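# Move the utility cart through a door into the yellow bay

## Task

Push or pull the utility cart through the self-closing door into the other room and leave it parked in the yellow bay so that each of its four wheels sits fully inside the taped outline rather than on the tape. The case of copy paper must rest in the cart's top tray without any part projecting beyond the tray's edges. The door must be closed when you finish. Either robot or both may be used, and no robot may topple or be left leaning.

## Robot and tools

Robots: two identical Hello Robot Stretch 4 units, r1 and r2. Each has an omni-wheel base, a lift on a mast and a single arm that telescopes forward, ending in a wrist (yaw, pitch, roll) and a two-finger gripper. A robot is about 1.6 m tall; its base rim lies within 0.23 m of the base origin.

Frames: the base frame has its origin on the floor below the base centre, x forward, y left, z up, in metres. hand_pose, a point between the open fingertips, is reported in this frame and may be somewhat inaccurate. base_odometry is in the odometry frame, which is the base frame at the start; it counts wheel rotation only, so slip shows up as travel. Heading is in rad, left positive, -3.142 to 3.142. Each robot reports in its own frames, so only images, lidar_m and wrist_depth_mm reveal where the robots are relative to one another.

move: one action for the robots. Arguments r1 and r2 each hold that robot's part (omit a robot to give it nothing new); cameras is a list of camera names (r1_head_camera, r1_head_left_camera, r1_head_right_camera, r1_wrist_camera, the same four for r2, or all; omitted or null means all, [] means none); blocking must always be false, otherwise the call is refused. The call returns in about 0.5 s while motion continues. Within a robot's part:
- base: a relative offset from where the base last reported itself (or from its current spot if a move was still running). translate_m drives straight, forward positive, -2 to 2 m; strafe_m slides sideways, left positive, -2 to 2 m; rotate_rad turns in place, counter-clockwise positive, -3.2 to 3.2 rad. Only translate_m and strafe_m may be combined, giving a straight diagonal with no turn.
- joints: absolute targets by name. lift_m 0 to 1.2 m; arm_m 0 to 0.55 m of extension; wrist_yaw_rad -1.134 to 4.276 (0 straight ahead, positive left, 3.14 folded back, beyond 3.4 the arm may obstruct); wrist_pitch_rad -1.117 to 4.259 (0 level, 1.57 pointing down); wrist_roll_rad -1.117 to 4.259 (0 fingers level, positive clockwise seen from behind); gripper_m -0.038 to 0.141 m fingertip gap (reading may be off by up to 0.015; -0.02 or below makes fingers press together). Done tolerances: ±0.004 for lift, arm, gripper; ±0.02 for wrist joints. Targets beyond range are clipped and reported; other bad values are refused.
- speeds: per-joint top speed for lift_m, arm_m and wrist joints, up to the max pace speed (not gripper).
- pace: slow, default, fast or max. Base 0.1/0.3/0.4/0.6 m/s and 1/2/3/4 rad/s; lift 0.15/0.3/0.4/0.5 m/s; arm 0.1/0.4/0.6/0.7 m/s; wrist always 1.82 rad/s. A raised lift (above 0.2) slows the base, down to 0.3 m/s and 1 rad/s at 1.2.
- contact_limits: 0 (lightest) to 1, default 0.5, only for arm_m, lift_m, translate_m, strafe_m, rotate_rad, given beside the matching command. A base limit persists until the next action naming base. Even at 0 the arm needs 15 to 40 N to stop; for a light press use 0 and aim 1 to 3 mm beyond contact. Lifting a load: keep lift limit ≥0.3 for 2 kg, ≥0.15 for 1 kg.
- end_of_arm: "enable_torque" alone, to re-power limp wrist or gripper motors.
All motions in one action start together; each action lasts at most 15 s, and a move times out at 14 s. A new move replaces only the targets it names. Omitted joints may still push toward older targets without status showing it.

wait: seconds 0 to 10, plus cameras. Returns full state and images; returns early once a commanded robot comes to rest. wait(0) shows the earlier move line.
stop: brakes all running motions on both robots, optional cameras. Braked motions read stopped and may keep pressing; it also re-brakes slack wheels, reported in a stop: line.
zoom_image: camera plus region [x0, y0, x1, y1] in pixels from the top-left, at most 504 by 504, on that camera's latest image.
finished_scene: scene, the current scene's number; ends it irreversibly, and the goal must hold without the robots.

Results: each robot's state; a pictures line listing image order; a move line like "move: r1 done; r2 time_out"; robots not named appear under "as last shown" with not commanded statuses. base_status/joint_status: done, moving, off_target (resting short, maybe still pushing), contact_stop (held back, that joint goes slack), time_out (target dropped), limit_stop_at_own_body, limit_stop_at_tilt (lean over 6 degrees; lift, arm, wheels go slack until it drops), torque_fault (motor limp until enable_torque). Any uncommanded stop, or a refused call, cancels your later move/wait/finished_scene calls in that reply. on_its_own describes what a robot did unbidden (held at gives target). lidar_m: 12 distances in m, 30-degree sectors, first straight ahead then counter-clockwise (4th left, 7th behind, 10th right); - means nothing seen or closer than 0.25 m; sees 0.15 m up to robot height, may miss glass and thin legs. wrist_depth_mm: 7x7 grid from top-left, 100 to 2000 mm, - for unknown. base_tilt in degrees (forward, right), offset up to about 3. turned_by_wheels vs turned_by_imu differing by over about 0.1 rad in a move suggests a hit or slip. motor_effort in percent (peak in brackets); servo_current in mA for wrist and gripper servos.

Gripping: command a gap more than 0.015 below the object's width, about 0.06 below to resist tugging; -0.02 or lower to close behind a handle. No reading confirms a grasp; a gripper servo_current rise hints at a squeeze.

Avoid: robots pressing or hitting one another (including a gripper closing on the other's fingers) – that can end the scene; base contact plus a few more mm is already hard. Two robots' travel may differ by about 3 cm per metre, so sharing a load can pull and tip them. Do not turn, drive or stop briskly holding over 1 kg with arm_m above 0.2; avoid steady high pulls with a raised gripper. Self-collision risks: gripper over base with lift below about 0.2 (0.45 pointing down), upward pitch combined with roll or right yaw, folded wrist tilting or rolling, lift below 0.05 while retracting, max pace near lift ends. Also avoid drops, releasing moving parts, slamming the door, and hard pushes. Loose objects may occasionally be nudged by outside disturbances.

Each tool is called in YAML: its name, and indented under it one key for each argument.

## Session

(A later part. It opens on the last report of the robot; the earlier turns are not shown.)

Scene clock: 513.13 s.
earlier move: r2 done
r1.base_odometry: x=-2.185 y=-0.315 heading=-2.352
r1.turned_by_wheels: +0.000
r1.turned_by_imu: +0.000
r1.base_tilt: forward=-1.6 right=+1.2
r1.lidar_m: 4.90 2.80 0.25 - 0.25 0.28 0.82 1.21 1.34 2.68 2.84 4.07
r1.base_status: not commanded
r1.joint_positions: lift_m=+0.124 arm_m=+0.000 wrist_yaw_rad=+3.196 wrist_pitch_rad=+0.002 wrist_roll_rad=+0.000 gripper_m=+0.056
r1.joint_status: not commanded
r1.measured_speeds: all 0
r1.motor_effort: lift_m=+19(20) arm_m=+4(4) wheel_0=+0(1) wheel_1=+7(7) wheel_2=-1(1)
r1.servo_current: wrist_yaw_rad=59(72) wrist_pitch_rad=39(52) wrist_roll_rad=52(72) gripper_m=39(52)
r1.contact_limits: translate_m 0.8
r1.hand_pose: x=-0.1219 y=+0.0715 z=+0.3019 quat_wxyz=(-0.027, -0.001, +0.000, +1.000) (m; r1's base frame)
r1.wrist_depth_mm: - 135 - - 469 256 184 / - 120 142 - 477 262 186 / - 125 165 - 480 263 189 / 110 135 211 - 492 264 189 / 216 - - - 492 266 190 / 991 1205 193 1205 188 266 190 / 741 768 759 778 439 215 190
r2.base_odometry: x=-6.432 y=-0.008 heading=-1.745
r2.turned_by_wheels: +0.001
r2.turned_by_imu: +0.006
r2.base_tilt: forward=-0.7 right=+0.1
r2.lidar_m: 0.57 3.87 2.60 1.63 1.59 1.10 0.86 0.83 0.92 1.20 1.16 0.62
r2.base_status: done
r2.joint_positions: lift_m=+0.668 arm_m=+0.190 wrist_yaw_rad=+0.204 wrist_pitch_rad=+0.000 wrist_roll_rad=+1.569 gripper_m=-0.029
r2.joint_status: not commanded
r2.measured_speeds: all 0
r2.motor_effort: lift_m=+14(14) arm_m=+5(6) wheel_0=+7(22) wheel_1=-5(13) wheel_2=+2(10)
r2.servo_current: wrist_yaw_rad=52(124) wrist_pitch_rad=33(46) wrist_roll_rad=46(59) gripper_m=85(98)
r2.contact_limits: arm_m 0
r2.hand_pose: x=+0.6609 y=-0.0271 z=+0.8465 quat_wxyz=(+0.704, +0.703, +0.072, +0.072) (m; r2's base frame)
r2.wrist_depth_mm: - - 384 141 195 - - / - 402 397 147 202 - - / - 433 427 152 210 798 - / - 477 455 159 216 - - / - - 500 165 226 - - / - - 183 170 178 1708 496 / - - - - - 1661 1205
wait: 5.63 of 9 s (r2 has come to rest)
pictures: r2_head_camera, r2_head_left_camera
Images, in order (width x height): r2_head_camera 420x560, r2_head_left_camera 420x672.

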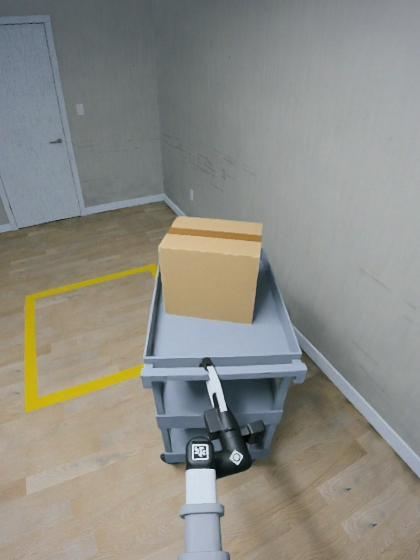

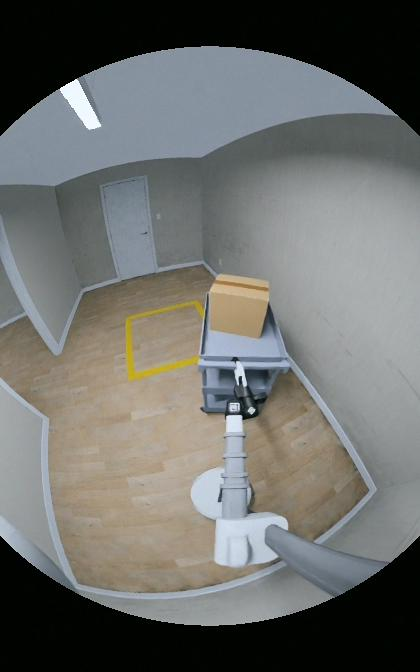

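move:
  blocking: false
  cameras: []
  r2: {"base":{"rotate_rad":0.45},"pace":"slow"}

wait:
  seconds: 4
  cameras: []

move:
  blocking: false
  cameras: []
  r2: {"base":{"strafe_m":-0.5},"pace":"slow"}

wait:
  seconds: 9
  cameras: ["r2_head_camera"]

Scene clock: 522.00 s.
move: r2 moving
r1: as last shown
r1.base_tilt: forward=-1.6 right=+1.3
r1.lidar_m: 4.89 2.77 0.25 - 0.25 0.29 0.80 1.18 1.36 2.70 2.83 4.09
r1.motor_effort: lift_m=+20(20) arm_m=+4(4) wheel_0=+0(0) wheel_1=+7(7) wheel_2=-1(1)
r1.servo_current: wrist_yaw_rad=59(65) wrist_pitch_rad=33(52) wrist_roll_rad=46(52) gripper_m=39(39)
r1.contact_limits: translate_m 0.8
r1.wrist_depth_mm: - 135 - - 466 256 183 / - 120 142 - 477 259 186 / - 125 165 - 484 263 188 / 110 135 211 - 492 266 189 / 215 - - - 496 265 190 / 1008 1205 193 1182 187 266 191 / 750 759 750 788 439 214 190
r2.base_odometry: x=-6.432 y=-0.008 heading=-1.622
r2.turned_by_wheels: +0.123
r2.turned_by_imu: +0.118
r2.base_tilt: forward=-0.7 right=+0.1
r2.lidar_m: 0.61 3.36 1.88 1.62 1.62 1.00 0.86 0.82 0.97 1.20 1.19 0.60
r2.base_status: rotate_rad moving
r2.joint_positions: lift_m=+0.668 arm_m=+0.190 wrist_yaw_rad=+0.185 wrist_pitch_rad=+0.000 wrist_roll_rad=+1.569 gripper_m=-0.029
r2.joint_status: not commanded
r2.measured_speeds: translate_m=+0.001 strafe_m=+0.000 rotate_rad=+0.488 lift_m=+0.000 arm_m=+0.000 wrist_yaw_rad=+0.000 wrist_pitch_rad=+0.000 wrist_roll_rad=+0.000
r2.motor_effort: lift_m=+14(14) arm_m=+6(6) wheel_0=-19(19) wheel_1=-12(13) wheel_2=-17(17)
r2.servo_current: wrist_yaw_rad=78(78) wrist_pitch_rad=39(39) wrist_roll_rad=52(52) gripper_m=85(91)
r2.contact_limits: arm_m 0
r2.hand_pose: x=+0.6603 y=-0.0328 z=+0.8465 quat_wxyz=(+0.705, +0.703, +0.065, +0.065) (m; r2's base frame)
r2.wrist_depth_mm: - 370 364 180 182 - - / - 397 389 137 191 - - / - 439 421 143 202 798 - / - - 473 208 213 - - / - - 508 162 226 1863 - / - - 183 171 179 1708 484 / - - - - - 1576 1182
pictures: none
No camera images: "cameras" was empty.

Scene clock: 523.13 s.
earlier move: r2 done
r1.base_odometry: x=-2.185 y=-0.315 heading=-2.352
r1.turned_by_wheels: +0.000
r1.turned_by_imu: +0.000
r1.base_tilt: forward=-1.6 right=+1.3
r1.lidar_m: 4.87 2.80 0.25 - 0.25 0.27 0.84 1.20 1.36 2.70 2.85 4.05
r1.base_status: not commanded
r1.joint_positions: lift_m=+0.124 arm_m=+0.000 wrist_yaw_rad=+3.196 wrist_pitch_rad=+0.002 wrist_roll_rad=+0.000 gripper_m=+0.056
r1.joint_status: not commanded
r1.measured_speeds: all 0
r1.motor_effort: lift_m=+19(20) arm_m=+4(4) wheel_0=+0(0) wheel_1=+7(7) wheel_2=-1(1)
r1.servo_current: wrist_yaw_rad=39(72) wrist_pitch_rad=52(52) wrist_roll_rad=39(65) gripper_m=46(46)
r1.contact_limits: translate_m 0.8
r1.hand_pose: x=-0.1219 y=+0.0715 z=+0.3019 quat_wxyz=(-0.027, -0.001, +0.000, +1.000) (m; r1's base frame)
r1.wrist_depth_mm: - 135 - - 466 255 184 / - 120 142 - 477 259 186 / - 125 165 - 480 264 188 / 110 135 210 - 492 265 190 / 215 - - - 492 266 190 / 976 1205 194 1182 187 266 190 / 741 750 750 788 442 215 190
r2.base_odometry: x=-6.432 y=-0.008 heading=-1.298
r2.turned_by_wheels: +0.325
r2.turned_by_imu: +0.315
r2.base_tilt: forward=-0.7 right=+0.1
r2.lidar_m: 0.57 2.60 1.65 1.59 1.15 0.88 0.83 0.91 1.20 1.19 1.26 0.45
r2.base_status: done
r2.joint_positions: lift_m=+0.668 arm_m=+0.190 wrist_yaw_rad=+0.185 wrist_pitch_rad=+0.000 wrist_roll_rad=+1.569 gripper_m=-0.029
r2.joint_status: not commanded
r2.measured_speeds: all 0
r2.motor_effort: lift_m=+14(14) arm_m=+4(6) wheel_0=-10(21) wheel_1=-8(13) wheel_2=-12(17)
r2.servo_current: wrist_yaw_rad=85(85) wrist_pitch_rad=39(46) wrist_roll_rad=39(59) gripper_m=91(98)
r2.contact_limits: arm_m 0
r2.hand_pose: x=+0.6604 y=-0.0328 z=+0.8466 quat_wxyz=(+0.705, +0.703, +0.065, +0.065) (m; r2's base frame)
r2.wrist_depth_mm: - - - - - - - / - - - - - - - / - - - - - - 462 / - - - - - 1430 1229 / - - - - - 1661 1160 / - - 174 - 178 342 1182 / - - - - - 1808 1205
wait: 1.13 of 4 s (r2 has come to rest)
pictures: none
No camera images: "cameras" was empty.

Scene clock: 523.63 s.
move: r2 moving
r1: as last shown
r1.lidar_m: 4.89 2.78 0.25 - 0.25 0.28 0.80 1.18 1.34 2.69 2.83 4.05
r1.motor_effort: lift_m=+19(20) arm_m=+4(4) wheel_0=+0(1) wheel_1=+6(7) wheel_2=-1(1)
r1.servo_current: wrist_yaw_rad=52(59) wrist_pitch_rad=46(46) wrist_roll_rad=46(59) gripper_m=33(46)
r1.contact_limits: translate_m 0.8
r1.wrist_depth_mm: - 135 - - 466 256 185 / - 120 142 - 477 260 186 / - 125 166 - 484 262 188 / 110 135 211 - 488 264 189 / 215 - - - 496 265 189 / 1008 1182 193 1182 188 267 190 / 741 759 750 788 442 215 190
r2.base_odometry: x=-6.446 y=-0.012 heading=-1.297
r2.turned_by_wheels: +0.000
r2.turned_by_imu: +0.001
r2.base_tilt: forward=-0.7 right=+0.1
r2.lidar_m: 0.54 2.60 1.66 1.62 1.19 0.86 0.82 0.89 1.21 1.18 1.24 0.47
r2.base_status: strafe_m moving
r2.joint_positions: lift_m=+0.668 arm_m=+0.190 wrist_yaw_rad=+0.187 wrist_pitch_rad=+0.000 wrist_roll_rad=+1.569 gripper_m=-0.029
r2.joint_status: not commanded
r2.measured_speeds: translate_m=-0.001 strafe_m=-0.054 rotate_rad=+0.005 lift_m=+0.000 arm_m=+0.000 wrist_yaw_rad=+0.008 wrist_pitch_rad=+0.000 wrist_roll_rad=+0.000
r2.motor_effort: lift_m=+14(14) arm_m=+4(4) wheel_0=+13(13) wheel_1=-6(12) wheel_2=-3(10)
r2.servo_current: wrist_yaw_rad=65(85) wrist_pitch_rad=39(46) wrist_roll_rad=46(65) gripper_m=85(91)
r2.contact_limits: arm_m 0
r2.hand_pose: x=+0.6605 y=-0.0322 z=+0.8466 quat_wxyz=(+0.705, +0.703, +0.066, +0.066) (m; r2's base frame)
r2.wrist_depth_mm: - - - - - - - / - - - - - - - / - - - - - - 462 / - - - - - 1464 1205 / - - - - - 1618 1182 / - - - - 177 342 1138 / - - - - - 1756 1229
pictures: none
No camera images: "cameras" was empty.

Scene clock: 529.27 s.
earlier move: r2 done
r1.base_odometry: x=-2.185 y=-0.315 heading=-2.352
r1.turned_by_wheels: +0.000
r1.turned_by_imu: +0.000
r1.base_tilt: forward=-1.6 right=+1.3
r1.lidar_m: 4.90 2.78 0.25 - 0.25 0.25 0.81 1.19 1.36 2.69 2.85 4.05
r1.base_status: not commanded
r1.joint_positions: lift_m=+0.124 arm_m=+0.000 wrist_yaw_rad=+3.196 wrist_pitch_rad=+0.002 wrist_roll_rad=+0.000 gripper_m=+0.056
r1.joint_status: not commanded
r1.measured_speeds: all 0
r1.motor_effort: lift_m=+20(20) arm_m=+4(4) wheel_0=+0(1) wheel_1=+7(7) wheel_2=-1(1)
r1.servo_current: wrist_yaw_rad=59(72) wrist_pitch_rad=33(59) wrist_roll_rad=46(78) gripper_m=39(52)
r1.contact_limits: translate_m 0.8
r1.hand_pose: x=-0.1219 y=+0.0715 z=+0.3019 quat_wxyz=(-0.027, -0.001, +0.000, +1.000) (m; r1's base frame)
r1.wrist_depth_mm: - 135 - - 466 256 185 / - 120 142 - 473 259 186 / - 124 165 - 484 260 188 / 110 135 211 - 492 265 189 / 216 - - - 496 265 189 / 1008 1205 193 1205 187 267 190 / 750 750 750 788 436 215 189
r2.base_odometry: x=-6.913 y=-0.143 heading=-1.297
r2.turned_by_wheels: +0.000
r2.turned_by_imu: +0.004
r2.base_tilt: forward=-0.7 right=+0.1
r2.lidar_m: 0.60 2.93 2.18 2.12 1.21 0.88 0.87 0.93 0.69 0.68 0.73 0.61
r2.base_status: done
r2.joint_positions: lift_m=+0.668 arm_m=+0.190 wrist_yaw_rad=+0.207 wrist_pitch_rad=-0.001 wrist_roll_rad=+1.569 gripper_m=-0.029
r2.joint_status: not commanded
r2.measured_speeds: all 0
r2.motor_effort: lift_m=+14(14) arm_m=+4(5) wheel_0=+8(19) wheel_1=-2(12) wheel_2=+0(10)
r2.servo_current: wrist_yaw_rad=65(85) wrist_pitch_rad=39(46) wrist_roll_rad=46(65) gripper_m=91(98)
r2.contact_limits: arm_m 0
r2.hand_pose: x=+0.6611 y=-0.0264 z=+0.8468 quat_wxyz=(+0.704, +0.703, +0.073, +0.073) (m; r2's base frame)
r2.wrist_depth_mm: - - 389 145 196 - - / - 404 404 149 204 788 - / - 439 430 153 211 788 - / - 477 459 159 217 809 - / - - 492 165 225 1921 - / - - 182 171 179 1708 500 / - - - - - 1661 1229
wait: 5.63 of 9 s (r2 has come to rest)
pictures: r2_head_camera
Images, in order (width x height): r2_head_camera 420x560.

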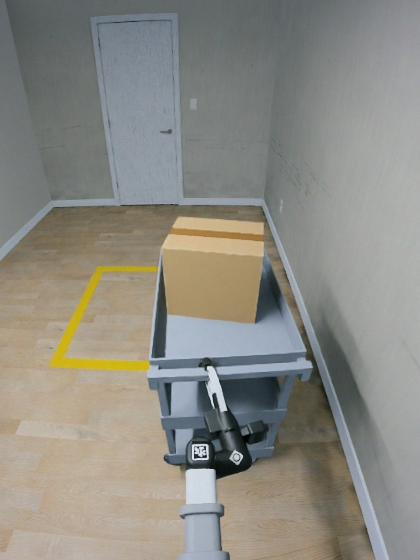

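move:
  blocking: false
  cameras: []
  r2: {"base":{"rotate_rad":0.38},"pace":"slow"}

wait:
  seconds: 4
  cameras: []

move:
  blocking: false
  cameras: []
  r2: {"base":{"strafe_m":-0.36},"pace":"slow"}

wait:
  seconds: 9
  cameras: ["r2_head_camera"]

Scene clock: 537.30 s.
move: r2 moving
r1: as last shown
r1.lidar_m: 4.90 2.79 0.25 - 0.25 0.27 0.81 1.20 1.38 2.68 2.83 4.05
r1.motor_effort: lift_m=+19(20) arm_m=+4(4) wheel_0=+0(0) wheel_1=+7(7) wheel_2=-1(1)
r1.servo_current: wrist_yaw_rad=46(65) wrist_pitch_rad=46(46) wrist_roll_rad=39(72) gripper_m=39(46)
r1.contact_limits: translate_m 0.8
r1.wrist_depth_mm: - 134 - - 469 255 183 / - 120 142 - 480 259 186 / - 125 165 - 480 263 188 / 110 136 210 - 488 265 189 / 214 - - - 492 266 190 / 991 1160 194 1229 187 266 190 / 750 759 750 788 436 215 190
r2.base_odometry: x=-6.913 y=-0.143 heading=-1.174
r2.turned_by_wheels: +0.123
r2.turned_by_imu: +0.119
r2.base_tilt: forward=-0.7 right=+0.1
r2.lidar_m: 0.60 2.91 2.13 2.11 1.08 0.86 0.86 0.88 0.69 0.68 0.77 0.59
r2.base_status: rotate_rad moving
r2.joint_positions: lift_m=+0.668 arm_m=+0.190 wrist_yaw_rad=+0.186 wrist_pitch_rad=-0.001 wrist_roll_rad=+1.569 gripper_m=-0.029
r2.joint_status: not commanded
r2.measured_speeds: translate_m=+0.001 strafe_m=+0.001 rotate_rad=+0.487 lift_m=+0.000 arm_m=+0.000 wrist_yaw_rad=-0.003 wrist_pitch_rad=+0.000 wrist_roll_rad=+0.000
r2.motor_effort: lift_m=+14(14) arm_m=+6(6) wheel_0=-17(19) wheel_1=-12(12) wheel_2=-17(18)
r2.servo_current: wrist_yaw_rad=65(85) wrist_pitch_rad=46(46) wrist_roll_rad=46(59) gripper_m=85(91)
r2.contact_limits: arm_m 0
r2.hand_pose: x=+0.6604 y=-0.0327 z=+0.8468 quat_wxyz=(+0.705, +0.703, +0.065, +0.066) (m; r2's base frame)
r2.wrist_depth_mm: - 375 366 183 186 - - / - 402 402 141 195 723 - / - 445 427 147 204 798 - / - - 473 155 213 - - / - - 512 163 225 1808 521 / - - 184 173 179 1708 1229 / - - - - - 1808 1205
pictures: none
No camera images: "cameras" was empty.

Scene clock: 538.33 s.
earlier move: r2 done
r1.base_odometry: x=-2.185 y=-0.315 heading=-2.352
r1.turned_by_wheels: +0.000
r1.turned_by_imu: +0.000
r1.base_tilt: forward=-1.6 right=+1.3
r1.lidar_m: 4.90 2.79 0.25 - 0.25 0.26 0.78 1.20 1.35 2.66 2.87 4.06
r1.base_status: not commanded
r1.joint_positions: lift_m=+0.124 arm_m=+0.000 wrist_yaw_rad=+3.196 wrist_pitch_rad=+0.002 wrist_roll_rad=+0.000 gripper_m=+0.056
r1.joint_status: not commanded
r1.measured_speeds: all 0
r1.motor_effort: lift_m=+19(20) arm_m=+4(4) wheel_0=+0(1) wheel_1=+7(7) wheel_2=-1(1)
r1.servo_current: wrist_yaw_rad=46(72) wrist_pitch_rad=33(52) wrist_roll_rad=46(72) gripper_m=39(52)
r1.contact_limits: translate_m 0.8
r1.hand_pose: x=-0.1219 y=+0.0715 z=+0.3019 quat_wxyz=(-0.027, -0.001, +0.000, +1.000) (m; r1's base frame)
r1.wrist_depth_mm: - 135 - - 469 255 183 / - 120 142 - 477 259 186 / - 125 165 - 488 263 187 / 110 135 210 - 484 265 189 / 215 - - - 496 266 190 / 1008 1160 193 1205 187 266 190 / 741 741 750 788 442 215 190
r2.base_odometry: x=-6.913 y=-0.143 heading=-0.919
r2.turned_by_wheels: +0.255
r2.turned_by_imu: +0.248
r2.base_tilt: forward=-0.7 right=+0.1
r2.lidar_m: 0.58 2.25 2.10 1.41 0.93 0.86 0.89 0.76 0.69 0.72 0.91 0.48
r2.base_status: done
r2.joint_positions: lift_m=+0.668 arm_m=+0.190 wrist_yaw_rad=+0.189 wrist_pitch_rad=-0.001 wrist_roll_rad=+1.569 gripper_m=-0.029
r2.joint_status: not commanded
r2.measured_speeds: all 0
r2.motor_effort: lift_m=+14(14) arm_m=+5(6) wheel_0=-6(20) wheel_1=-6(13) wheel_2=-10(18)
r2.servo_current: wrist_yaw_rad=65(85) wrist_pitch_rad=39(46) wrist_roll_rad=46(59) gripper_m=85(98)
r2.contact_limits: arm_m 0
r2.hand_pose: x=+0.6605 y=-0.0315 z=+0.8468 quat_wxyz=(+0.705, +0.703, +0.067, +0.067) (m; r2's base frame)
r2.wrist_depth_mm: - 353 - - 121 - - / - 424 - - 137 - - / - - - - 156 1464 512 / - - - - 181 1537 466 / - - - 121 218 1661 1229 / - - 181 156 175 322 324 / - - - - - 1576 1205
wait: 1.03 of 4 s (r2 has come to rest)
pictures: none
No camera images: "cameras" was empty.

Scene clock: 538.83 s.
move: r2 moving
r1: as last shown
r1.lidar_m: 4.90 2.80 0.25 - 0.25 0.29 0.83 1.18 1.36 2.70 2.83 4.06
r1.motor_effort: lift_m=+20(20) arm_m=+4(4) wheel_0=+0(0) wheel_1=+7(7) wheel_2=-1(1)
r1.servo_current: wrist_yaw_rad=59(78) wrist_pitch_rad=46(52) wrist_roll_rad=46(59) gripper_m=46(46)
r1.contact_limits: translate_m 0.8
r1.wrist_depth_mm: - 135 - - 469 255 183 / - 120 142 - 480 262 186 / - 124 165 - 484 262 188 / 110 135 210 - 488 265 189 / 216 - - - 492 265 190 / 1008 1205 194 1182 188 266 190 / 741 750 750 788 439 214 190
r2.base_odometry: x=-6.925 y=-0.152 heading=-0.919
r2.turned_by_wheels: +0.000
r2.turned_by_imu: +0.001
r2.base_tilt: forward=-0.7 right=+0.1
r2.lidar_m: 0.56 2.26 2.13 1.42 0.95 0.88 0.89 0.73 0.66 0.70 0.91 0.49
r2.base_status: strafe_m moving
r2.joint_positions: lift_m=+0.668 arm_m=+0.190 wrist_yaw_rad=+0.195 wrist_pitch_rad=-0.001 wrist_roll_rad=+1.569 gripper_m=-0.029
r2.joint_status: not commanded
r2.measured_speeds: translate_m=+0.000 strafe_m=-0.055 rotate_rad=+0.001 lift_m=+0.000 arm_m=+0.000 wrist_yaw_rad=+0.024 wrist_pitch_rad=+0.000 wrist_roll_rad=+0.000
r2.motor_effort: lift_m=+14(14) arm_m=+4(5) wheel_0=+6(10) wheel_1=-8(11) wheel_2=-1(9)
r2.servo_current: wrist_yaw_rad=52(65) wrist_pitch_rad=39(46) wrist_roll_rad=59(59) gripper_m=85(91)
r2.contact_limits: arm_m 0
r2.hand_pose: x=+0.6607 y=-0.0300 z=+0.8468 quat_wxyz=(+0.704, +0.703, +0.068, +0.069) (m; r2's base frame)
r2.wrist_depth_mm: - 355 - - 117 - - / - 424 - - 133 - - / - - - - 152 1499 508 / - - - - 179 1576 462 / - - - - 216 1708 1229 / - - 180 143 176 324 324 / - - - - - 1464 1205
pictures: none
No camera images: "cameras" was empty.

Scene clock: 543.07 s.
earlier move: r2 done
r1.base_odometry: x=-2.185 y=-0.315 heading=-2.352
r1.turned_by_wheels: +0.000
r1.turned_by_imu: +0.000
r1.base_tilt: forward=-1.6 right=+1.3
r1.lidar_m: 4.91 2.80 0.25 - 0.25 0.28 0.83 1.18 1.31 2.70 2.83 4.09
r1.base_status: not commanded
r1.joint_positions: lift_m=+0.124 arm_m=+0.000 wrist_yaw_rad=+3.196 wrist_pitch_rad=+0.002 wrist_roll_rad=+0.000 gripper_m=+0.056
r1.joint_status: not commanded
r1.measured_speeds: all 0
r1.motor_effort: lift_m=+20(20) arm_m=+4(4) wheel_0=+0(1) wheel_1=+7(7) wheel_2=-1(1)
r1.servo_current: wrist_yaw_rad=46(78) wrist_pitch_rad=39(52) wrist_roll_rad=52(72) gripper_m=39(46)
r1.contact_limits: translate_m 0.8
r1.hand_pose: x=-0.1219 y=+0.0715 z=+0.3019 quat_wxyz=(-0.027, -0.001, +0.000, +1.000) (m; r1's base frame)
r1.wrist_depth_mm: - 134 - - 466 256 185 / - 120 142 - 477 260 186 / - 124 166 - 484 264 188 / 110 136 210 - 488 265 189 / 215 - - - 496 265 190 / 991 1205 193 1182 187 267 190 / 750 759 750 788 439 215 190
r2.base_odometry: x=-7.199 y=-0.361 heading=-0.918
r2.turned_by_wheels: +0.000
r2.turned_by_imu: +0.003
r2.base_tilt: forward=-0.7 right=+0.1
r2.lidar_m: 0.59 3.07 2.42 1.65 1.07 1.02 0.56 0.39 0.35 0.36 0.50 0.57
r2.base_status: done
r2.joint_positions: lift_m=+0.668 arm_m=+0.190 wrist_yaw_rad=+0.208 wrist_pitch_rad=-0.001 wrist_roll_rad=+1.569 gripper_m=-0.029
r2.joint_status: not commanded
r2.measured_speeds: all 0
r2.motor_effort: lift_m=+14(14) arm_m=+5(5) wheel_0=+8(22) wheel_1=-3(11) wheel_2=+1(9)
r2.servo_current: wrist_yaw_rad=65(78) wrist_pitch_rad=46(46) wrist_roll_rad=52(59) gripper_m=91(98)
r2.contact_limits: arm_m 0
r2.hand_pose: x=+0.6611 y=-0.0261 z=+0.8468 quat_wxyz=(+0.704, +0.703, +0.073, +0.074) (m; r2's base frame)
r2.wrist_depth_mm: - 362 355 110 163 661 - / - 392 384 120 175 723 - / - 449 427 127 187 - - / - - 480 138 204 1808 - / - - - 150 220 1808 492 / - - 183 165 176 1661 1229 / - - - - 290 287 304
wait: 4.23 of 9 s (r2 has come to rest)
pictures: r2_head_camera
Images, in order (width x height): r2_head_camera 420x560.

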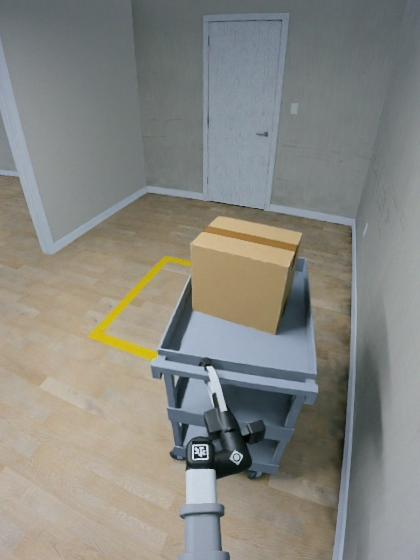

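move:
  blocking: false
  cameras: []
  r2: {"base":{"translate_m":0.35,"strafe_m":-0.06},"pace":"slow"}

wait:
  seconds: 9
  cameras: ["r2_head_camera"]

Scene clock: 549.63 s.
move: r2 moving
r1: as last shown
r1.lidar_m: 4.90 2.78 0.25 - 0.25 0.27 0.80 1.18 1.37 2.69 2.84 4.05
r1.motor_effort: lift_m=+19(20) arm_m=+4(4) wheel_0=+0(1) wheel_1=+7(7) wheel_2=-1(1)
r1.servo_current: wrist_yaw_rad=46(65) wrist_pitch_rad=46(46) wrist_roll_rad=33(65) gripper_m=39(46)
r1.contact_limits: translate_m 0.8
r1.wrist_depth_mm: - 135 - - 466 256 184 / - 120 142 - 477 259 186 / - 125 165 - 484 262 188 / 110 135 211 - 492 265 189 / 215 - - - 492 265 190 / 991 1205 194 1205 188 266 190 / 750 750 759 788 442 214 189
r2.base_odometry: x=-7.194 y=-0.372 heading=-0.918
r2.turned_by_wheels: +0.001
r2.turned_by_imu: +0.001
r2.base_tilt: forward=-0.7 right=+0.1
r2.lidar_m: 0.59 3.08 2.42 1.65 1.12 1.03 0.60 0.37 0.36 0.40 0.47 0.57
r2.base_status: translate_m moving; strafe_m moving
r2.joint_positions: lift_m=+0.668 arm_m=+0.190 wrist_yaw_rad=+0.208 wrist_pitch_rad=-0.001 wrist_roll_rad=+1.569 gripper_m=-0.029
r2.joint_status: not commanded
r2.measured_speeds: translate_m=+0.048 strafe_m=-0.009 rotate_rad=-0.001 lift_m=+0.000 arm_m=+0.000 wrist_yaw_rad=+0.000 wrist_pitch_rad=+0.000 wrist_roll_rad=+0.000
r2.motor_effort: lift_m=+14(14) arm_m=+4(5) wheel_0=+9(14) wheel_1=+10(10) wheel_2=-12(12)
r2.servo_current: wrist_yaw_rad=59(72) wrist_pitch_rad=33(46) wrist_roll_rad=46(59) gripper_m=78(91)
r2.contact_limits: arm_m 0
r2.hand_pose: x=+0.6611 y=-0.0261 z=+0.8468 quat_wxyz=(+0.704, +0.703, +0.073, +0.074) (m; r2's base frame)
r2.wrist_depth_mm: - 359 345 157 161 668 - / - 394 382 118 172 - - / - 452 427 128 186 - - / - - 484 138 201 1756 - / - - - 148 219 1808 488 / - - 184 163 175 1618 1229 / - - - - 291 290 304
pictures: none
No camera images: "cameras" was empty.

Scene clock: 553.97 s.
earlier move: r2 done
r1.base_odometry: x=-2.185 y=-0.315 heading=-2.352
r1.turned_by_wheels: +0.000
r1.turned_by_imu: +0.000
r1.base_tilt: forward=-1.6 right=+1.3
r1.lidar_m: 4.90 2.78 0.25 - 0.25 0.28 0.79 1.20 1.33 2.69 2.84 4.06
r1.base_status: not commanded
r1.joint_positions: lift_m=+0.124 arm_m=+0.000 wrist_yaw_rad=+3.196 wrist_pitch_rad=+0.002 wrist_roll_rad=+0.000 gripper_m=+0.056
r1.joint_status: not commanded
r1.measured_speeds: all 0
r1.motor_effort: lift_m=+20(20) arm_m=+4(5) wheel_0=+0(1) wheel_1=+7(7) wheel_2=-1(1)
r1.servo_current: wrist_yaw_rad=59(72) wrist_pitch_rad=39(52) wrist_roll_rad=52(65) gripper_m=39(52)
r1.contact_limits: translate_m 0.8
r1.hand_pose: x=-0.1219 y=+0.0715 z=+0.3019 quat_wxyz=(-0.027, -0.001, +0.000, +1.000) (m; r1's base frame)
r1.wrist_depth_mm: - 135 - - 469 255 185 / - 120 142 - 477 260 186 / - 124 166 - 477 263 187 / 110 135 211 - 492 265 189 / 216 - - - 496 266 189 / 991 1205 193 1182 187 266 190 / 750 750 741 798 439 215 190
r2.base_odometry: x=-7.035 y=-0.676 heading=-0.919
r2.turned_by_wheels: -0.001
r2.turned_by_imu: -0.002
r2.base_tilt: forward=-0.7 right=+0.1
r2.lidar_m: 0.55 2.81 2.33 2.17 1.46 1.34 0.77 0.50 0.44 0.47 0.63 0.52
r2.base_status: done
r2.joint_positions: lift_m=+0.668 arm_m=+0.190 wrist_yaw_rad=+0.194 wrist_pitch_rad=-0.001 wrist_roll_rad=+1.569 gripper_m=-0.029
r2.joint_status: not commanded
r2.measured_speeds: all 0
r2.motor_effort: lift_m=+14(14) arm_m=+4(5) wheel_0=+1(14) wheel_1=+4(10) wheel_2=-11(14)
r2.servo_current: wrist_yaw_rad=46(72) wrist_pitch_rad=39(52) wrist_roll_rad=39(59) gripper_m=85(98)
r2.contact_limits: arm_m 0
r2.hand_pose: x=+0.6607 y=-0.0301 z=+0.8468 quat_wxyz=(+0.704, +0.703, +0.068, +0.069) (m; r2's base frame)
r2.wrist_depth_mm: - 355 - - 130 - - / - 402 - - 145 - - / - - - - 163 544 525 / - - - 108 187 1576 473 / - - - 126 218 1808 1229 / - - 181 160 176 1464 319 / - - - - - 1661 1138
wait: 4.33 of 9 s (r2 has come to rest)
pictures: r2_head_camera
Images, in order (width x height): r2_head_camera 420x560.

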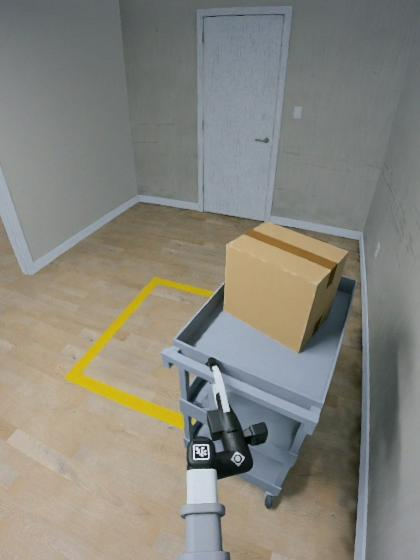

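move:
  blocking: false
  cameras: []
  r2: {"base":{"translate_m":0.2,"strafe_m":-0.2},"pace":"slow"}

wait:
  seconds: 9
  cameras: ["r2_head_camera"]

Scene clock: 564.23 s.
move: r2 moving
r1: as last shown
r1.lidar_m: 4.92 2.78 0.25 - 0.25 0.26 0.82 1.19 1.36 2.69 2.86 4.04
r1.motor_effort: lift_m=+19(20) arm_m=+4(4) wheel_0=+0(1) wheel_1=+7(7) wheel_2=-1(1)
r1.servo_current: wrist_yaw_rad=39(59) wrist_pitch_rad=46(46) wrist_roll_rad=52(59) gripper_m=39(52)
r1.contact_limits: translate_m 0.8
r1.wrist_depth_mm: - 134 - - 469 255 185 / - 120 142 - 473 260 186 / - 125 165 - 484 263 187 / 110 135 211 - 492 264 189 / 215 - - - 496 267 189 / 1008 1205 194 1160 188 266 190 / 741 759 759 798 442 215 190
r2.base_odometry: x=-7.036 y=-0.689 heading=-0.919
r2.turned_by_wheels: +0.000
r2.turned_by_imu: +0.000
r2.base_tilt: forward=-0.7 right=+0.0
r2.lidar_m: 0.58 2.78 2.34 2.20 1.48 1.34 0.73 0.48 0.43 0.45 0.61 0.50
r2.base_status: translate_m moving; strafe_m moving
r2.joint_positions: lift_m=+0.668 arm_m=+0.190 wrist_yaw_rad=+0.194 wrist_pitch_rad=-0.001 wrist_roll_rad=+1.569 gripper_m=-0.029
r2.joint_status: not commanded
r2.measured_speeds: translate_m=+0.036 strafe_m=-0.035 rotate_rad=+0.001 lift_m=+0.000 arm_m=+0.000 wrist_yaw_rad=+0.000 wrist_pitch_rad=+0.000 wrist_roll_rad=+0.000
r2.motor_effort: lift_m=+14(14) arm_m=+4(5) wheel_0=+10(10) wheel_1=-6(6) wheel_2=-11(16)
r2.servo_current: wrist_yaw_rad=46(59) wrist_pitch_rad=39(46) wrist_roll_rad=52(52) gripper_m=91(91)
r2.contact_limits: arm_m 0
r2.hand_pose: x=+0.6607 y=-0.0301 z=+0.8468 quat_wxyz=(+0.704, +0.703, +0.068, +0.069) (m; r2's base frame)
r2.wrist_depth_mm: - 353 - - 124 - - / - 402 - - 142 - - / - - 480 - 160 535 517 / - - - 107 183 1537 466 / - - - 122 216 1708 1229 / - - 181 156 177 324 319 / - - - - - 1464 1138
pictures: none
No camera images: "cameras" was empty.

Scene clock: 567.80 s.
earlier move: r2 done
r1.base_odometry: x=-2.185 y=-0.315 heading=-2.352
r1.turned_by_wheels: +0.000
r1.turned_by_imu: +0.000
r1.base_tilt: forward=-1.6 right=+1.2
r1.lidar_m: 4.91 2.77 0.25 - 0.25 0.27 0.80 1.18 1.35 2.69 2.84 4.07
r1.base_status: not commanded
r1.joint_positions: lift_m=+0.124 arm_m=+0.000 wrist_yaw_rad=+3.196 wrist_pitch_rad=+0.002 wrist_roll_rad=+0.000 gripper_m=+0.056
r1.joint_status: not commanded
r1.measured_speeds: all 0
r1.motor_effort: lift_m=+19(20) arm_m=+4(4) wheel_0=+0(1) wheel_1=+7(7) wheel_2=-1(1)
r1.servo_current: wrist_yaw_rad=46(72) wrist_pitch_rad=33(46) wrist_roll_rad=46(65) gripper_m=39(52)
r1.contact_limits: translate_m 0.8
r1.hand_pose: x=-0.1219 y=+0.0715 z=+0.3019 quat_wxyz=(-0.027, -0.001, +0.000, +1.000) (m; r1's base frame)
r1.wrist_depth_mm: - 135 - - 469 255 184 / - 120 142 - 477 260 186 / - 125 166 - 484 264 188 / 110 135 210 - 488 264 189 / 216 - - - 492 266 190 / 1025 1205 193 1182 188 266 190 / 759 750 741 809 442 215 190
r2.base_odometry: x=-7.072 y=-0.956 heading=-0.919
r2.turned_by_wheels: +0.001
r2.turned_by_imu: +0.004
r2.base_tilt: forward=-0.7 right=+0.1
r2.lidar_m: 0.54 2.73 2.42 2.48 1.75 1.62 0.59 0.38 0.33 0.35 0.46 0.49
r2.base_status: done
r2.joint_positions: lift_m=+0.668 arm_m=+0.190 wrist_yaw_rad=+0.205 wrist_pitch_rad=-0.001 wrist_roll_rad=+1.569 gripper_m=-0.029
r2.joint_status: not commanded
r2.measured_speeds: all 0
r2.motor_effort: lift_m=+14(14) arm_m=+4(5) wheel_0=+9(19) wheel_1=-4(6) wheel_2=-2(16)
r2.servo_current: wrist_yaw_rad=59(65) wrist_pitch_rad=39(46) wrist_roll_rad=33(65) gripper_m=91(98)
r2.contact_limits: arm_m 0
r2.hand_pose: x=+0.6610 y=-0.0269 z=+0.8468 quat_wxyz=(+0.704, +0.703, +0.072, +0.073) (m; r2's base frame)
r2.wrist_depth_mm: - 351 - - 121 - - / - 418 - - 134 - - / - - - - 152 549 512 / - - - - 178 1618 469 / - - - - 213 1808 1229 / - - 181 141 178 324 320 / - - - - - 1708 1229
wait: 3.57 of 9 s (r2 has come to rest)
pictures: r2_head_camera
Images, in order (width x height): r2_head_camera 420x560.

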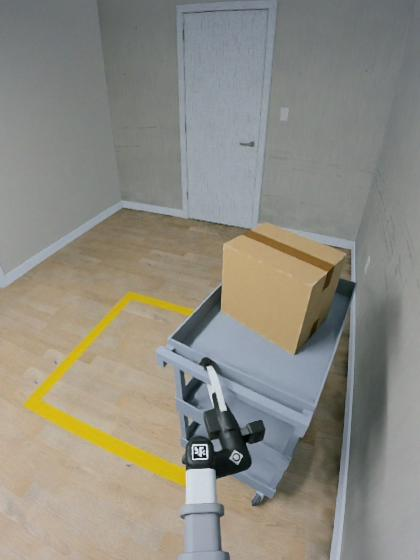

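move:
  blocking: false
  cameras: []
  r2: {"base":{"strafe_m":0.45,"translate_m":0.1},"pace":"slow"}

wait:
  seconds: 9
  cameras: ["r2_head_camera"]

Scene clock: 576.13 s.
move: r2 moving
r1: as last shown
r1.base_tilt: forward=-1.6 right=+1.3
r1.lidar_m: 4.90 2.78 0.25 - 0.25 0.29 0.81 1.20 1.34 2.69 2.85 4.05
r1.motor_effort: lift_m=+20(20) arm_m=+4(4) wheel_0=+0(1) wheel_1=+7(7) wheel_2=-1(1)
r1.servo_current: wrist_yaw_rad=52(72) wrist_pitch_rad=39(46) wrist_roll_rad=52(59) gripper_m=33(46)
r1.contact_limits: translate_m 0.8
r1.wrist_depth_mm: - 135 - - 469 256 183 / - 120 142 - 480 259 186 / - 125 166 - 480 263 188 / 110 135 210 - 488 266 189 / 214 - - - 496 265 190 / 991 1205 193 1205 187 265 191 / 759 750 750 798 442 214 189
r2.base_odometry: x=-7.061 y=-0.951 heading=-0.919
r2.turned_by_wheels: +0.000
r2.turned_by_imu: +0.000
r2.base_tilt: forward=-0.7 right=+0.1
r2.lidar_m: 0.53 2.75 2.43 2.49 1.75 1.60 0.61 0.41 0.34 0.37 0.48 0.51
r2.base_status: translate_m moving; strafe_m moving
r2.joint_positions: lift_m=+0.668 arm_m=+0.190 wrist_yaw_rad=+0.200 wrist_pitch_rad=-0.001 wrist_roll_rad=+1.569 gripper_m=-0.029
r2.joint_status: not commanded
r2.measured_speeds: translate_m=+0.011 strafe_m=+0.050 rotate_rad=-0.003 lift_m=+0.000 arm_m=+0.000 wrist_yaw_rad=-0.021 wrist_pitch_rad=+0.000 wrist_roll_rad=+0.000
r2.motor_effort: lift_m=+14(14) arm_m=+5(5) wheel_0=-6(11) wheel_1=+9(9) wheel_2=-7(7)
r2.servo_current: wrist_yaw_rad=52(59) wrist_pitch_rad=39(46) wrist_roll_rad=39(52) gripper_m=91(91)
r2.contact_limits: arm_m 0
r2.hand_pose: x=+0.6609 y=-0.0282 z=+0.8468 quat_wxyz=(+0.704, +0.703, +0.070, +0.071) (m; r2's base frame)
r2.wrist_depth_mm: - 353 - - 122 - - / - 407 - - 137 - - / - - - - 156 559 517 / - - - - 180 1576 455 / - - - 121 215 1808 1229 / - - 181 145 176 324 319 / - - - - - 1661 1229
pictures: none
No camera images: "cameras" was empty.

Scene clock: 581.47 s.
earlier move: r2 done
r1.base_odometry: x=-2.185 y=-0.315 heading=-2.352
r1.turned_by_wheels: +0.000
r1.turned_by_imu: +0.000
r1.base_tilt: forward=-1.6 right=+1.3
r1.lidar_m: 4.90 2.79 0.25 - 0.25 0.28 0.77 1.19 1.38 2.66 2.83 4.05
r1.base_status: not commanded
r1.joint_positions: lift_m=+0.124 arm_m=+0.000 wrist_yaw_rad=+3.196 wrist_pitch_rad=+0.002 wrist_roll_rad=+0.000 gripper_m=+0.056
r1.joint_status: not commanded
r1.measured_speeds: all 0
r1.motor_effort: lift_m=+20(20) arm_m=+4(4) wheel_0=+0(1) wheel_1=+7(7) wheel_2=-1(1)
r1.servo_current: wrist_yaw_rad=65(72) wrist_pitch_rad=46(52) wrist_roll_rad=52(65) gripper_m=39(52)
r1.contact_limits: translate_m 0.8
r1.hand_pose: x=-0.1219 y=+0.0715 z=+0.3019 quat_wxyz=(-0.027, -0.001, +0.000, +1.000) (m; r1's base frame)
r1.wrist_depth_mm: - 135 - - 466 256 184 / - 120 142 - 473 259 186 / - 125 165 - 484 264 187 / 110 136 211 - 484 265 189 / 215 - - - 496 266 190 / 1008 1205 194 1182 189 266 189 / 750 750 741 798 439 214 190
r2.base_odometry: x=-6.654 y=-0.763 heading=-0.920
r2.turned_by_wheels: -0.001
r2.turned_by_imu: -0.007
r2.base_tilt: forward=-0.7 right=+0.1
r2.lidar_m: 0.57 2.44 1.97 2.04 1.69 1.53 1.32 0.88 0.80 0.81 1.08 0.43
r2.base_status: done
r2.joint_positions: lift_m=+0.668 arm_m=+0.190 wrist_yaw_rad=+0.180 wrist_pitch_rad=-0.001 wrist_roll_rad=+1.569 gripper_m=-0.029
r2.joint_status: not commanded
r2.measured_speeds: all 0
r2.motor_effort: lift_m=+13(14) arm_m=+4(5) wheel_0=-9(22) wheel_1=+1(9) wheel_2=-10(15)
r2.servo_current: wrist_yaw_rad=85(111) wrist_pitch_rad=33(46) wrist_roll_rad=52(65) gripper_m=85(98)
r2.contact_limits: arm_m 0
r2.hand_pose: x=+0.6603 y=-0.0343 z=+0.8468 quat_wxyz=(+0.705, +0.704, +0.063, +0.064) (m; r2's base frame)
r2.wrist_depth_mm: - - - - - - - / - - - - - - - / - - - - - - 436 / - - - - - 1464 1229 / - - - - - 1464 1138 / - - - - 180 336 1205 / - - - - - - 1255
wait: 5.33 of 9 s (r2 has come to rest)
pictures: r2_head_camera
Images, in order (width x height): r2_head_camera 420x560.

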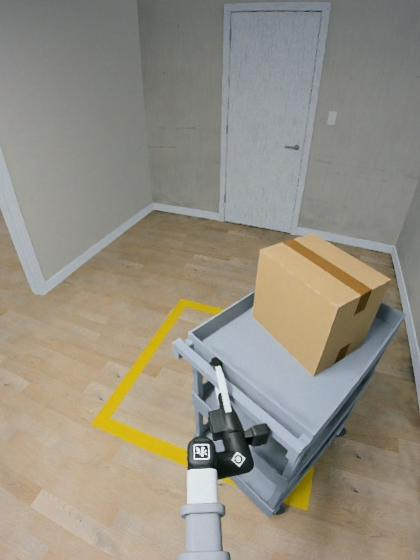

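move:
  blocking: false
  cameras: []
  r2: {"base":{"strafe_m":0.35,"translate_m":0.1},"pace":"slow"}

wait:
  seconds: 9
  cameras: ["r2_head_camera"]

Scene clock: 585.63 s.
move: r2 moving
r1: as last shown
r1.lidar_m: 4.89 2.79 0.25 - 0.25 0.29 0.82 1.20 1.34 2.69 2.86 4.07
r1.motor_effort: lift_m=+19(20) arm_m=+4(4) wheel_0=+0(1) wheel_1=+7(7) wheel_2=-1(1)
r1.servo_current: wrist_yaw_rad=46(59) wrist_pitch_rad=39(52) wrist_roll_rad=59(59) gripper_m=39(46)
r1.contact_limits: translate_m 0.8
r1.wrist_depth_mm: - 135 - - 466 255 185 / - 120 142 - 477 260 186 / - 125 165 - 484 262 188 / 110 135 211 - 492 265 189 / 215 - - - 496 266 190 / 1008 1205 195 1205 188 267 190 / 750 759 768 788 436 215 190
r2.base_odometry: x=-6.642 y=-0.758 heading=-0.922
r2.turned_by_wheels: -0.002
r2.turned_by_imu: -0.002
r2.base_tilt: forward=-0.7 right=+0.1
r2.lidar_m: 0.58 2.42 1.97 2.00 1.65 1.53 1.35 0.90 0.82 0.83 1.10 0.42
r2.base_status: translate_m moving; strafe_m moving
r2.joint_positions: lift_m=+0.668 arm_m=+0.190 wrist_yaw_rad=+0.180 wrist_pitch_rad=-0.001 wrist_roll_rad=+1.569 gripper_m=-0.029
r2.joint_status: not commanded
r2.measured_speeds: translate_m=+0.014 strafe_m=+0.048 rotate_rad=+0.000 lift_m=+0.000 arm_m=+0.000 wrist_yaw_rad=+0.000 wrist_pitch_rad=+0.000 wrist_roll_rad=+0.000
r2.motor_effort: lift_m=+14(14) arm_m=+4(5) wheel_0=-15(17) wheel_1=+3(6) wheel_2=-13(14)
r2.servo_current: wrist_yaw_rad=98(111) wrist_pitch_rad=39(46) wrist_roll_rad=52(52) gripper_m=85(98)
r2.contact_limits: arm_m 0
r2.hand_pose: x=+0.6603 y=-0.0343 z=+0.8468 quat_wxyz=(+0.705, +0.704, +0.063, +0.064) (m; r2's base frame)
r2.wrist_depth_mm: - - - - - - - / - - - - - - - / - - - - - - 436 / - - - - - 1499 1229 / - - - - - 1618 1182 / - - 174 - 180 334 1229 / - - - - - - 1229
pictures: none
No camera images: "cameras" was empty.

Scene clock: 590.03 s.
earlier move: r2 done
r1.base_odometry: x=-2.185 y=-0.315 heading=-2.352
r1.turned_by_wheels: +0.000
r1.turned_by_imu: +0.000
r1.base_tilt: forward=-1.6 right=+1.3
r1.lidar_m: 4.90 2.78 0.25 - 0.25 0.29 0.80 1.20 1.36 2.69 2.86 4.05
r1.base_status: not commanded
r1.joint_positions: lift_m=+0.124 arm_m=+0.000 wrist_yaw_rad=+3.196 wrist_pitch_rad=+0.002 wrist_roll_rad=+0.000 gripper_m=+0.056
r1.joint_status: not commanded
r1.measured_speeds: all 0
r1.motor_effort: lift_m=+19(20) arm_m=+4(5) wheel_0=+0(1) wheel_1=+7(7) wheel_2=-1(1)
r1.servo_current: wrist_yaw_rad=59(65) wrist_pitch_rad=39(52) wrist_roll_rad=39(72) gripper_m=39(52)
r1.contact_limits: translate_m 0.8
r1.hand_pose: x=-0.1219 y=+0.0715 z=+0.3019 quat_wxyz=(-0.027, -0.001, +0.000, +1.000) (m; r1's base frame)
r1.wrist_depth_mm: - 135 - - 469 256 184 / - 120 142 - 477 260 186 / - 125 165 - 480 264 188 / 110 135 211 - 488 265 189 / 215 - - - 496 266 190 / 991 1205 194 1205 187 266 190 / 759 768 759 788 442 215 189
r2.base_odometry: x=-6.315 y=-0.631 heading=-0.921
r2.turned_by_wheels: +0.001
r2.turned_by_imu: -0.001
r2.base_tilt: forward=-0.7 right=+0.1
r2.lidar_m: 0.57 2.18 1.64 1.67 1.59 1.47 1.52 1.25 1.15 1.19 1.51 0.42
r2.base_status: done
r2.joint_positions: lift_m=+0.668 arm_m=+0.190 wrist_yaw_rad=+0.180 wrist_pitch_rad=-0.001 wrist_roll_rad=+1.569 gripper_m=-0.029
r2.joint_status: not commanded
r2.measured_speeds: all 0
r2.on_its_own: wrist_yaw_rad is at rest, and its servo_current (111 mA) is outside its rest range (0 to 104 mA)
r2.motor_effort: lift_m=+14(14) arm_m=+4(5) wheel_0=-6(19) wheel_1=+3(6) wheel_2=-13(17)
r2.servo_current: wrist_yaw_rad=111(117) wrist_pitch_rad=39(46) wrist_roll_rad=59(65) gripper_m=91(98)
r2.contact_limits: arm_m 0
r2.hand_pose: x=+0.6603 y=-0.0343 z=+0.8468 quat_wxyz=(+0.705, +0.704, +0.063, +0.064) (m; r2's base frame)
r2.wrist_depth_mm: - - - - - - - / - - - - - - - / - - - - - - 442 / - - - - - 1499 1229 / - - - - - 1576 1160 / - - 174 - 178 330 1182 / - - - - - - 1205
wait: 4.40 of 9 s (r2 has come to rest)
pictures: r2_head_camera
Images, in order (width x height): r2_head_camera 420x560.

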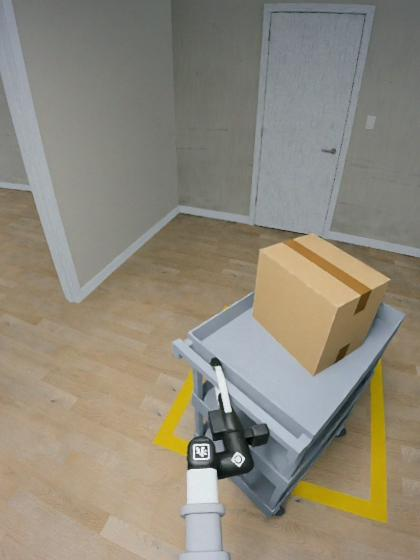

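move:
  blocking: false
  cameras: []
  r2: {"base":{"strafe_m":-0.2,"translate_m":0.25},"pace":"slow"}

wait:
  seconds: 9
  cameras: ["r2_head_camera"]

Scene clock: 601.80 s.
move: r2 moving
r1: as last shown
r1.lidar_m: 4.90 2.78 0.25 - 0.25 0.28 0.80 1.18 1.37 2.68 2.86 4.08
r1.motor_effort: lift_m=+19(20) arm_m=+4(4) wheel_0=+0(1) wheel_1=+7(7) wheel_2=-1(1)
r1.servo_current: wrist_yaw_rad=59(65) wrist_pitch_rad=46(46) wrist_roll_rad=72(72) gripper_m=33(46)
r1.contact_limits: translate_m 0.8
r1.wrist_depth_mm: - 135 - - 469 255 183 / - 120 142 - 477 259 186 / - 125 165 - 484 264 187 / 110 136 210 - 484 265 189 / 216 - - - 496 265 190 / 1008 1205 193 1182 188 266 190 / 768 750 750 788 439 215 189
r2.base_odometry: x=-6.315 y=-0.644 heading=-0.922
r2.turned_by_wheels: -0.001
r2.turned_by_imu: +0.000
r2.base_tilt: forward=-0.7 right=+0.1
r2.lidar_m: 0.58 2.15 1.63 1.66 1.64 1.47 1.51 1.27 1.14 1.20 1.50 0.43
r2.base_status: translate_m moving; strafe_m moving
r2.joint_positions: lift_m=+0.668 arm_m=+0.190 wrist_yaw_rad=+0.180 wrist_pitch_rad=-0.001 wrist_roll_rad=+1.569 gripper_m=-0.029
r2.joint_status: not commanded
r2.measured_speeds: translate_m=+0.041 strafe_m=-0.032 rotate_rad=+0.000 lift_m=+0.000 arm_m=+0.000 wrist_yaw_rad=+0.000 wrist_pitch_rad=+0.000 wrist_roll_rad=+0.000
r2.motor_effort: lift_m=+14(14) arm_m=+4(5) wheel_0=+11(11) wheel_1=-4(6) wheel_2=-17(17)
r2.servo_current: wrist_yaw_rad=98(117) wrist_pitch_rad=46(46) wrist_roll_rad=46(59) gripper_m=85(98)
r2.contact_limits: arm_m 0
r2.hand_pose: x=+0.6603 y=-0.0343 z=+0.8468 quat_wxyz=(+0.705, +0.704, +0.063, +0.064) (m; r2's base frame)
r2.wrist_depth_mm: - - - - - - - / - - - - - - - / - - - - - - 442 / - - - - - 1464 1229 / - - - - - 1537 1182 / - - - - 178 327 1182 / - - - - - - 1229
pictures: none
No camera images: "cameras" was empty.

Scene clock: 605.70 s.
earlier move: r2 done
r1.base_odometry: x=-2.185 y=-0.315 heading=-2.352
r1.turned_by_wheels: +0.000
r1.turned_by_imu: +0.000
r1.base_tilt: forward=-1.6 right=+1.3
r1.lidar_m: 4.91 2.77 0.25 - 0.25 0.26 0.80 1.20 1.35 2.68 2.85 4.07
r1.base_status: not commanded
r1.joint_positions: lift_m=+0.124 arm_m=+0.000 wrist_yaw_rad=+3.196 wrist_pitch_rad=+0.002 wrist_roll_rad=+0.000 gripper_m=+0.056
r1.joint_status: not commanded
r1.measured_speeds: all 0
r1.motor_effort: lift_m=+19(20) arm_m=+4(4) wheel_0=+0(1) wheel_1=+7(7) wheel_2=-1(1)
r1.servo_current: wrist_yaw_rad=52(72) wrist_pitch_rad=39(46) wrist_roll_rad=52(72) gripper_m=39(46)
r1.contact_limits: translate_m 0.8
r1.hand_pose: x=-0.1219 y=+0.0715 z=+0.3019 quat_wxyz=(-0.027, -0.001, +0.000, +1.000) (m; r1's base frame)
r1.wrist_depth_mm: - 134 - - 466 257 184 / - 120 142 - 477 259 187 / - 124 165 - 480 262 188 / 110 135 211 - 488 264 189 / 216 - - - 492 266 189 / 991 1205 193 1205 189 266 190 / 741 741 759 778 442 214 190
r2.base_odometry: x=-6.323 y=-0.951 heading=-0.921
r2.turned_by_wheels: +0.001
r2.turned_by_imu: +0.005
r2.base_tilt: forward=-0.7 right=+0.0
r2.lidar_m: 0.59 2.03 1.71 1.75 1.94 1.78 1.76 1.16 1.06 1.11 1.41 0.57
r2.base_status: done
r2.joint_positions: lift_m=+0.668 arm_m=+0.190 wrist_yaw_rad=+0.211 wrist_pitch_rad=-0.001 wrist_roll_rad=+1.569 gripper_m=-0.029
r2.joint_status: not commanded
r2.measured_speeds: all 0
r2.motor_effort: lift_m=+14(14) arm_m=+4(5) wheel_0=+6(26) wheel_1=-3(6) wheel_2=-3(17)
r2.servo_current: wrist_yaw_rad=85(117) wrist_pitch_rad=39(52) wrist_roll_rad=46(65) gripper_m=91(98)
r2.contact_limits: arm_m 0
r2.hand_pose: x=+0.6612 y=-0.0250 z=+0.8468 quat_wxyz=(+0.704, +0.703, +0.074, +0.075) (m; r2's base frame)
r2.wrist_depth_mm: - 364 349 156 161 668 - / - 394 384 118 172 - - / - 449 430 128 186 - - / - - 488 136 201 1756 - / - - - 150 220 1808 477 / - - 183 164 175 1708 1229 / - - - - 289 287 298
wait: 3.90 of 9 s (r2 has come to rest)
pictures: r2_head_camera
Images, in order (width x height): r2_head_camera 420x560.

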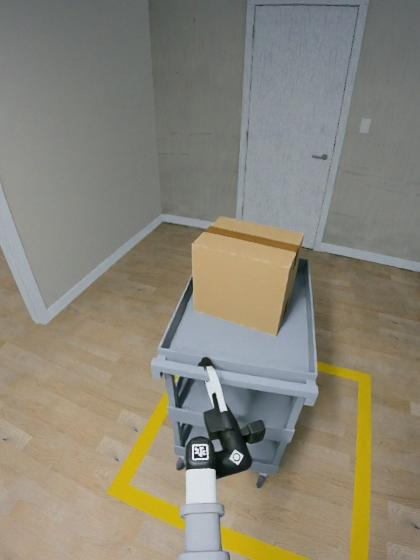

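move:
  blocking: false
  cameras: []
  r2: {"base":{"strafe_m":-0.1,"translate_m":0.17},"pace":"slow"}

wait:
  seconds: 9
  cameras: ["r2_head_camera"]

Scene clock: 615.20 s.
move: r2 moving
r1: as last shown
r1.lidar_m: 4.89 2.78 0.25 - 0.25 0.29 0.80 1.19 1.37 2.69 2.84 4.05
r1.motor_effort: lift_m=+19(20) arm_m=+4(5) wheel_0=+0(0) wheel_1=+7(7) wheel_2=-1(1)
r1.servo_current: wrist_yaw_rad=39(65) wrist_pitch_rad=33(39) wrist_roll_rad=33(59) gripper_m=46(46)
r1.contact_limits: translate_m 0.8
r1.wrist_depth_mm: - 135 - - 466 256 185 / - 120 142 - 477 259 186 / - 125 165 - 480 263 187 / 110 135 210 - 492 265 189 / 215 - - - 492 266 190 / 1008 1229 193 1205 188 266 190 / 741 750 750 788 439 214 189
r2.base_odometry: x=-6.321 y=-0.965 heading=-0.921
r2.turned_by_wheels: +0.000
r2.turned_by_imu: +0.001
r2.base_tilt: forward=-0.7 right=+0.0
r2.lidar_m: 0.60 2.03 1.72 1.74 1.95 1.80 1.74 1.18 1.07 1.09 1.39 0.57
r2.base_status: translate_m moving; strafe_m moving
r2.joint_positions: lift_m=+0.668 arm_m=+0.190 wrist_yaw_rad=+0.211 wrist_pitch_rad=-0.001 wrist_roll_rad=+1.569 gripper_m=-0.029
r2.joint_status: not commanded
r2.measured_speeds: translate_m=+0.049 strafe_m=-0.028 rotate_rad=+0.001 lift_m=+0.000 arm_m=+0.000 wrist_yaw_rad=+0.000 wrist_pitch_rad=+0.000 wrist_roll_rad=+0.000
r2.motor_effort: lift_m=+14(14) arm_m=+4(5) wheel_0=+15(18) wheel_1=+0(4) wheel_2=-11(11)
r2.servo_current: wrist_yaw_rad=65(85) wrist_pitch_rad=33(46) wrist_roll_rad=52(59) gripper_m=78(91)
r2.contact_limits: arm_m 0
r2.hand_pose: x=+0.6612 y=-0.0251 z=+0.8468 quat_wxyz=(+0.704, +0.703, +0.074, +0.075) (m; r2's base frame)
r2.wrist_depth_mm: - 359 347 157 162 661 - / - 392 387 118 173 - - / - 449 433 128 187 - - / - - 484 138 201 1808 - / - - - 148 219 1863 484 / - - 183 167 175 1661 1229 / - - - - - 289 300
pictures: none
No camera images: "cameras" was empty.

Scene clock: 617.83 s.
earlier move: r2 done
r1.base_odometry: x=-2.185 y=-0.315 heading=-2.352
r1.turned_by_wheels: +0.000
r1.turned_by_imu: +0.000
r1.base_tilt: forward=-1.6 right=+1.2
r1.lidar_m: 4.89 2.77 0.25 - 0.25 0.27 0.80 1.20 1.34 2.69 2.85 4.06
r1.base_status: not commanded
r1.joint_positions: lift_m=+0.124 arm_m=+0.000 wrist_yaw_rad=+3.196 wrist_pitch_rad=+0.002 wrist_roll_rad=+0.000 gripper_m=+0.056
r1.joint_status: not commanded
r1.measured_speeds: all 0
r1.motor_effort: lift_m=+19(20) arm_m=+4(5) wheel_0=+0(1) wheel_1=+7(7) wheel_2=-1(1)
r1.servo_current: wrist_yaw_rad=46(72) wrist_pitch_rad=46(52) wrist_roll_rad=46(65) gripper_m=39(52)
r1.contact_limits: translate_m 0.8
r1.hand_pose: x=-0.1219 y=+0.0715 z=+0.3019 quat_wxyz=(-0.027, -0.001, +0.000, +1.000) (m; r1's base frame)
r1.wrist_depth_mm: - 135 - - 466 255 184 / - 120 142 - 477 259 186 / - 125 166 - 480 263 188 / 110 135 211 - 492 265 189 / 214 - - - 492 266 190 / 1008 1205 193 1182 187 267 190 / 750 750 750 809 442 215 190
r2.base_odometry: x=-6.299 y=-1.147 heading=-0.922
r2.turned_by_wheels: -0.001
r2.turned_by_imu: +0.000
r2.base_tilt: forward=-0.7 right=+0.1
r2.lidar_m: 0.60 1.97 1.74 1.76 2.16 1.97 1.72 1.15 1.05 1.10 1.40 0.63
r2.base_status: done
r2.joint_positions: lift_m=+0.668 arm_m=+0.190 wrist_yaw_rad=+0.201 wrist_pitch_rad=-0.001 wrist_roll_rad=+1.569 gripper_m=-0.029
r2.joint_status: not commanded
r2.measured_speeds: all 0
r2.motor_effort: lift_m=+14(14) arm_m=+4(5) wheel_0=+4(18) wheel_1=-3(4) wheel_2=-6(13)
r2.servo_current: wrist_yaw_rad=46(85) wrist_pitch_rad=33(46) wrist_roll_rad=46(59) gripper_m=85(98)
r2.contact_limits: arm_m 0
r2.hand_pose: x=+0.6609 y=-0.0281 z=+0.8468 quat_wxyz=(+0.704, +0.703, +0.071, +0.071) (m; r2's base frame)
r2.wrist_depth_mm: - 394 389 146 199 - - / - 413 407 150 205 778 - / - 442 436 154 211 788 - / - - 469 160 219 820 - / - - 500 165 226 1921 - / - - 183 171 175 1708 500 / - - - - - 122 1229
wait: 2.63 of 9 s (r2 has come to rest)
pictures: r2_head_camera
Images, in order (width x height): r2_head_camera 420x560.

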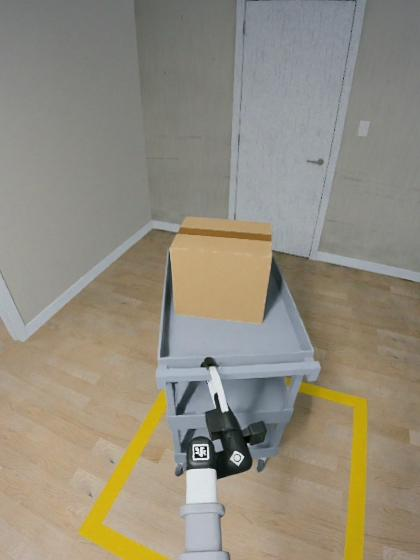

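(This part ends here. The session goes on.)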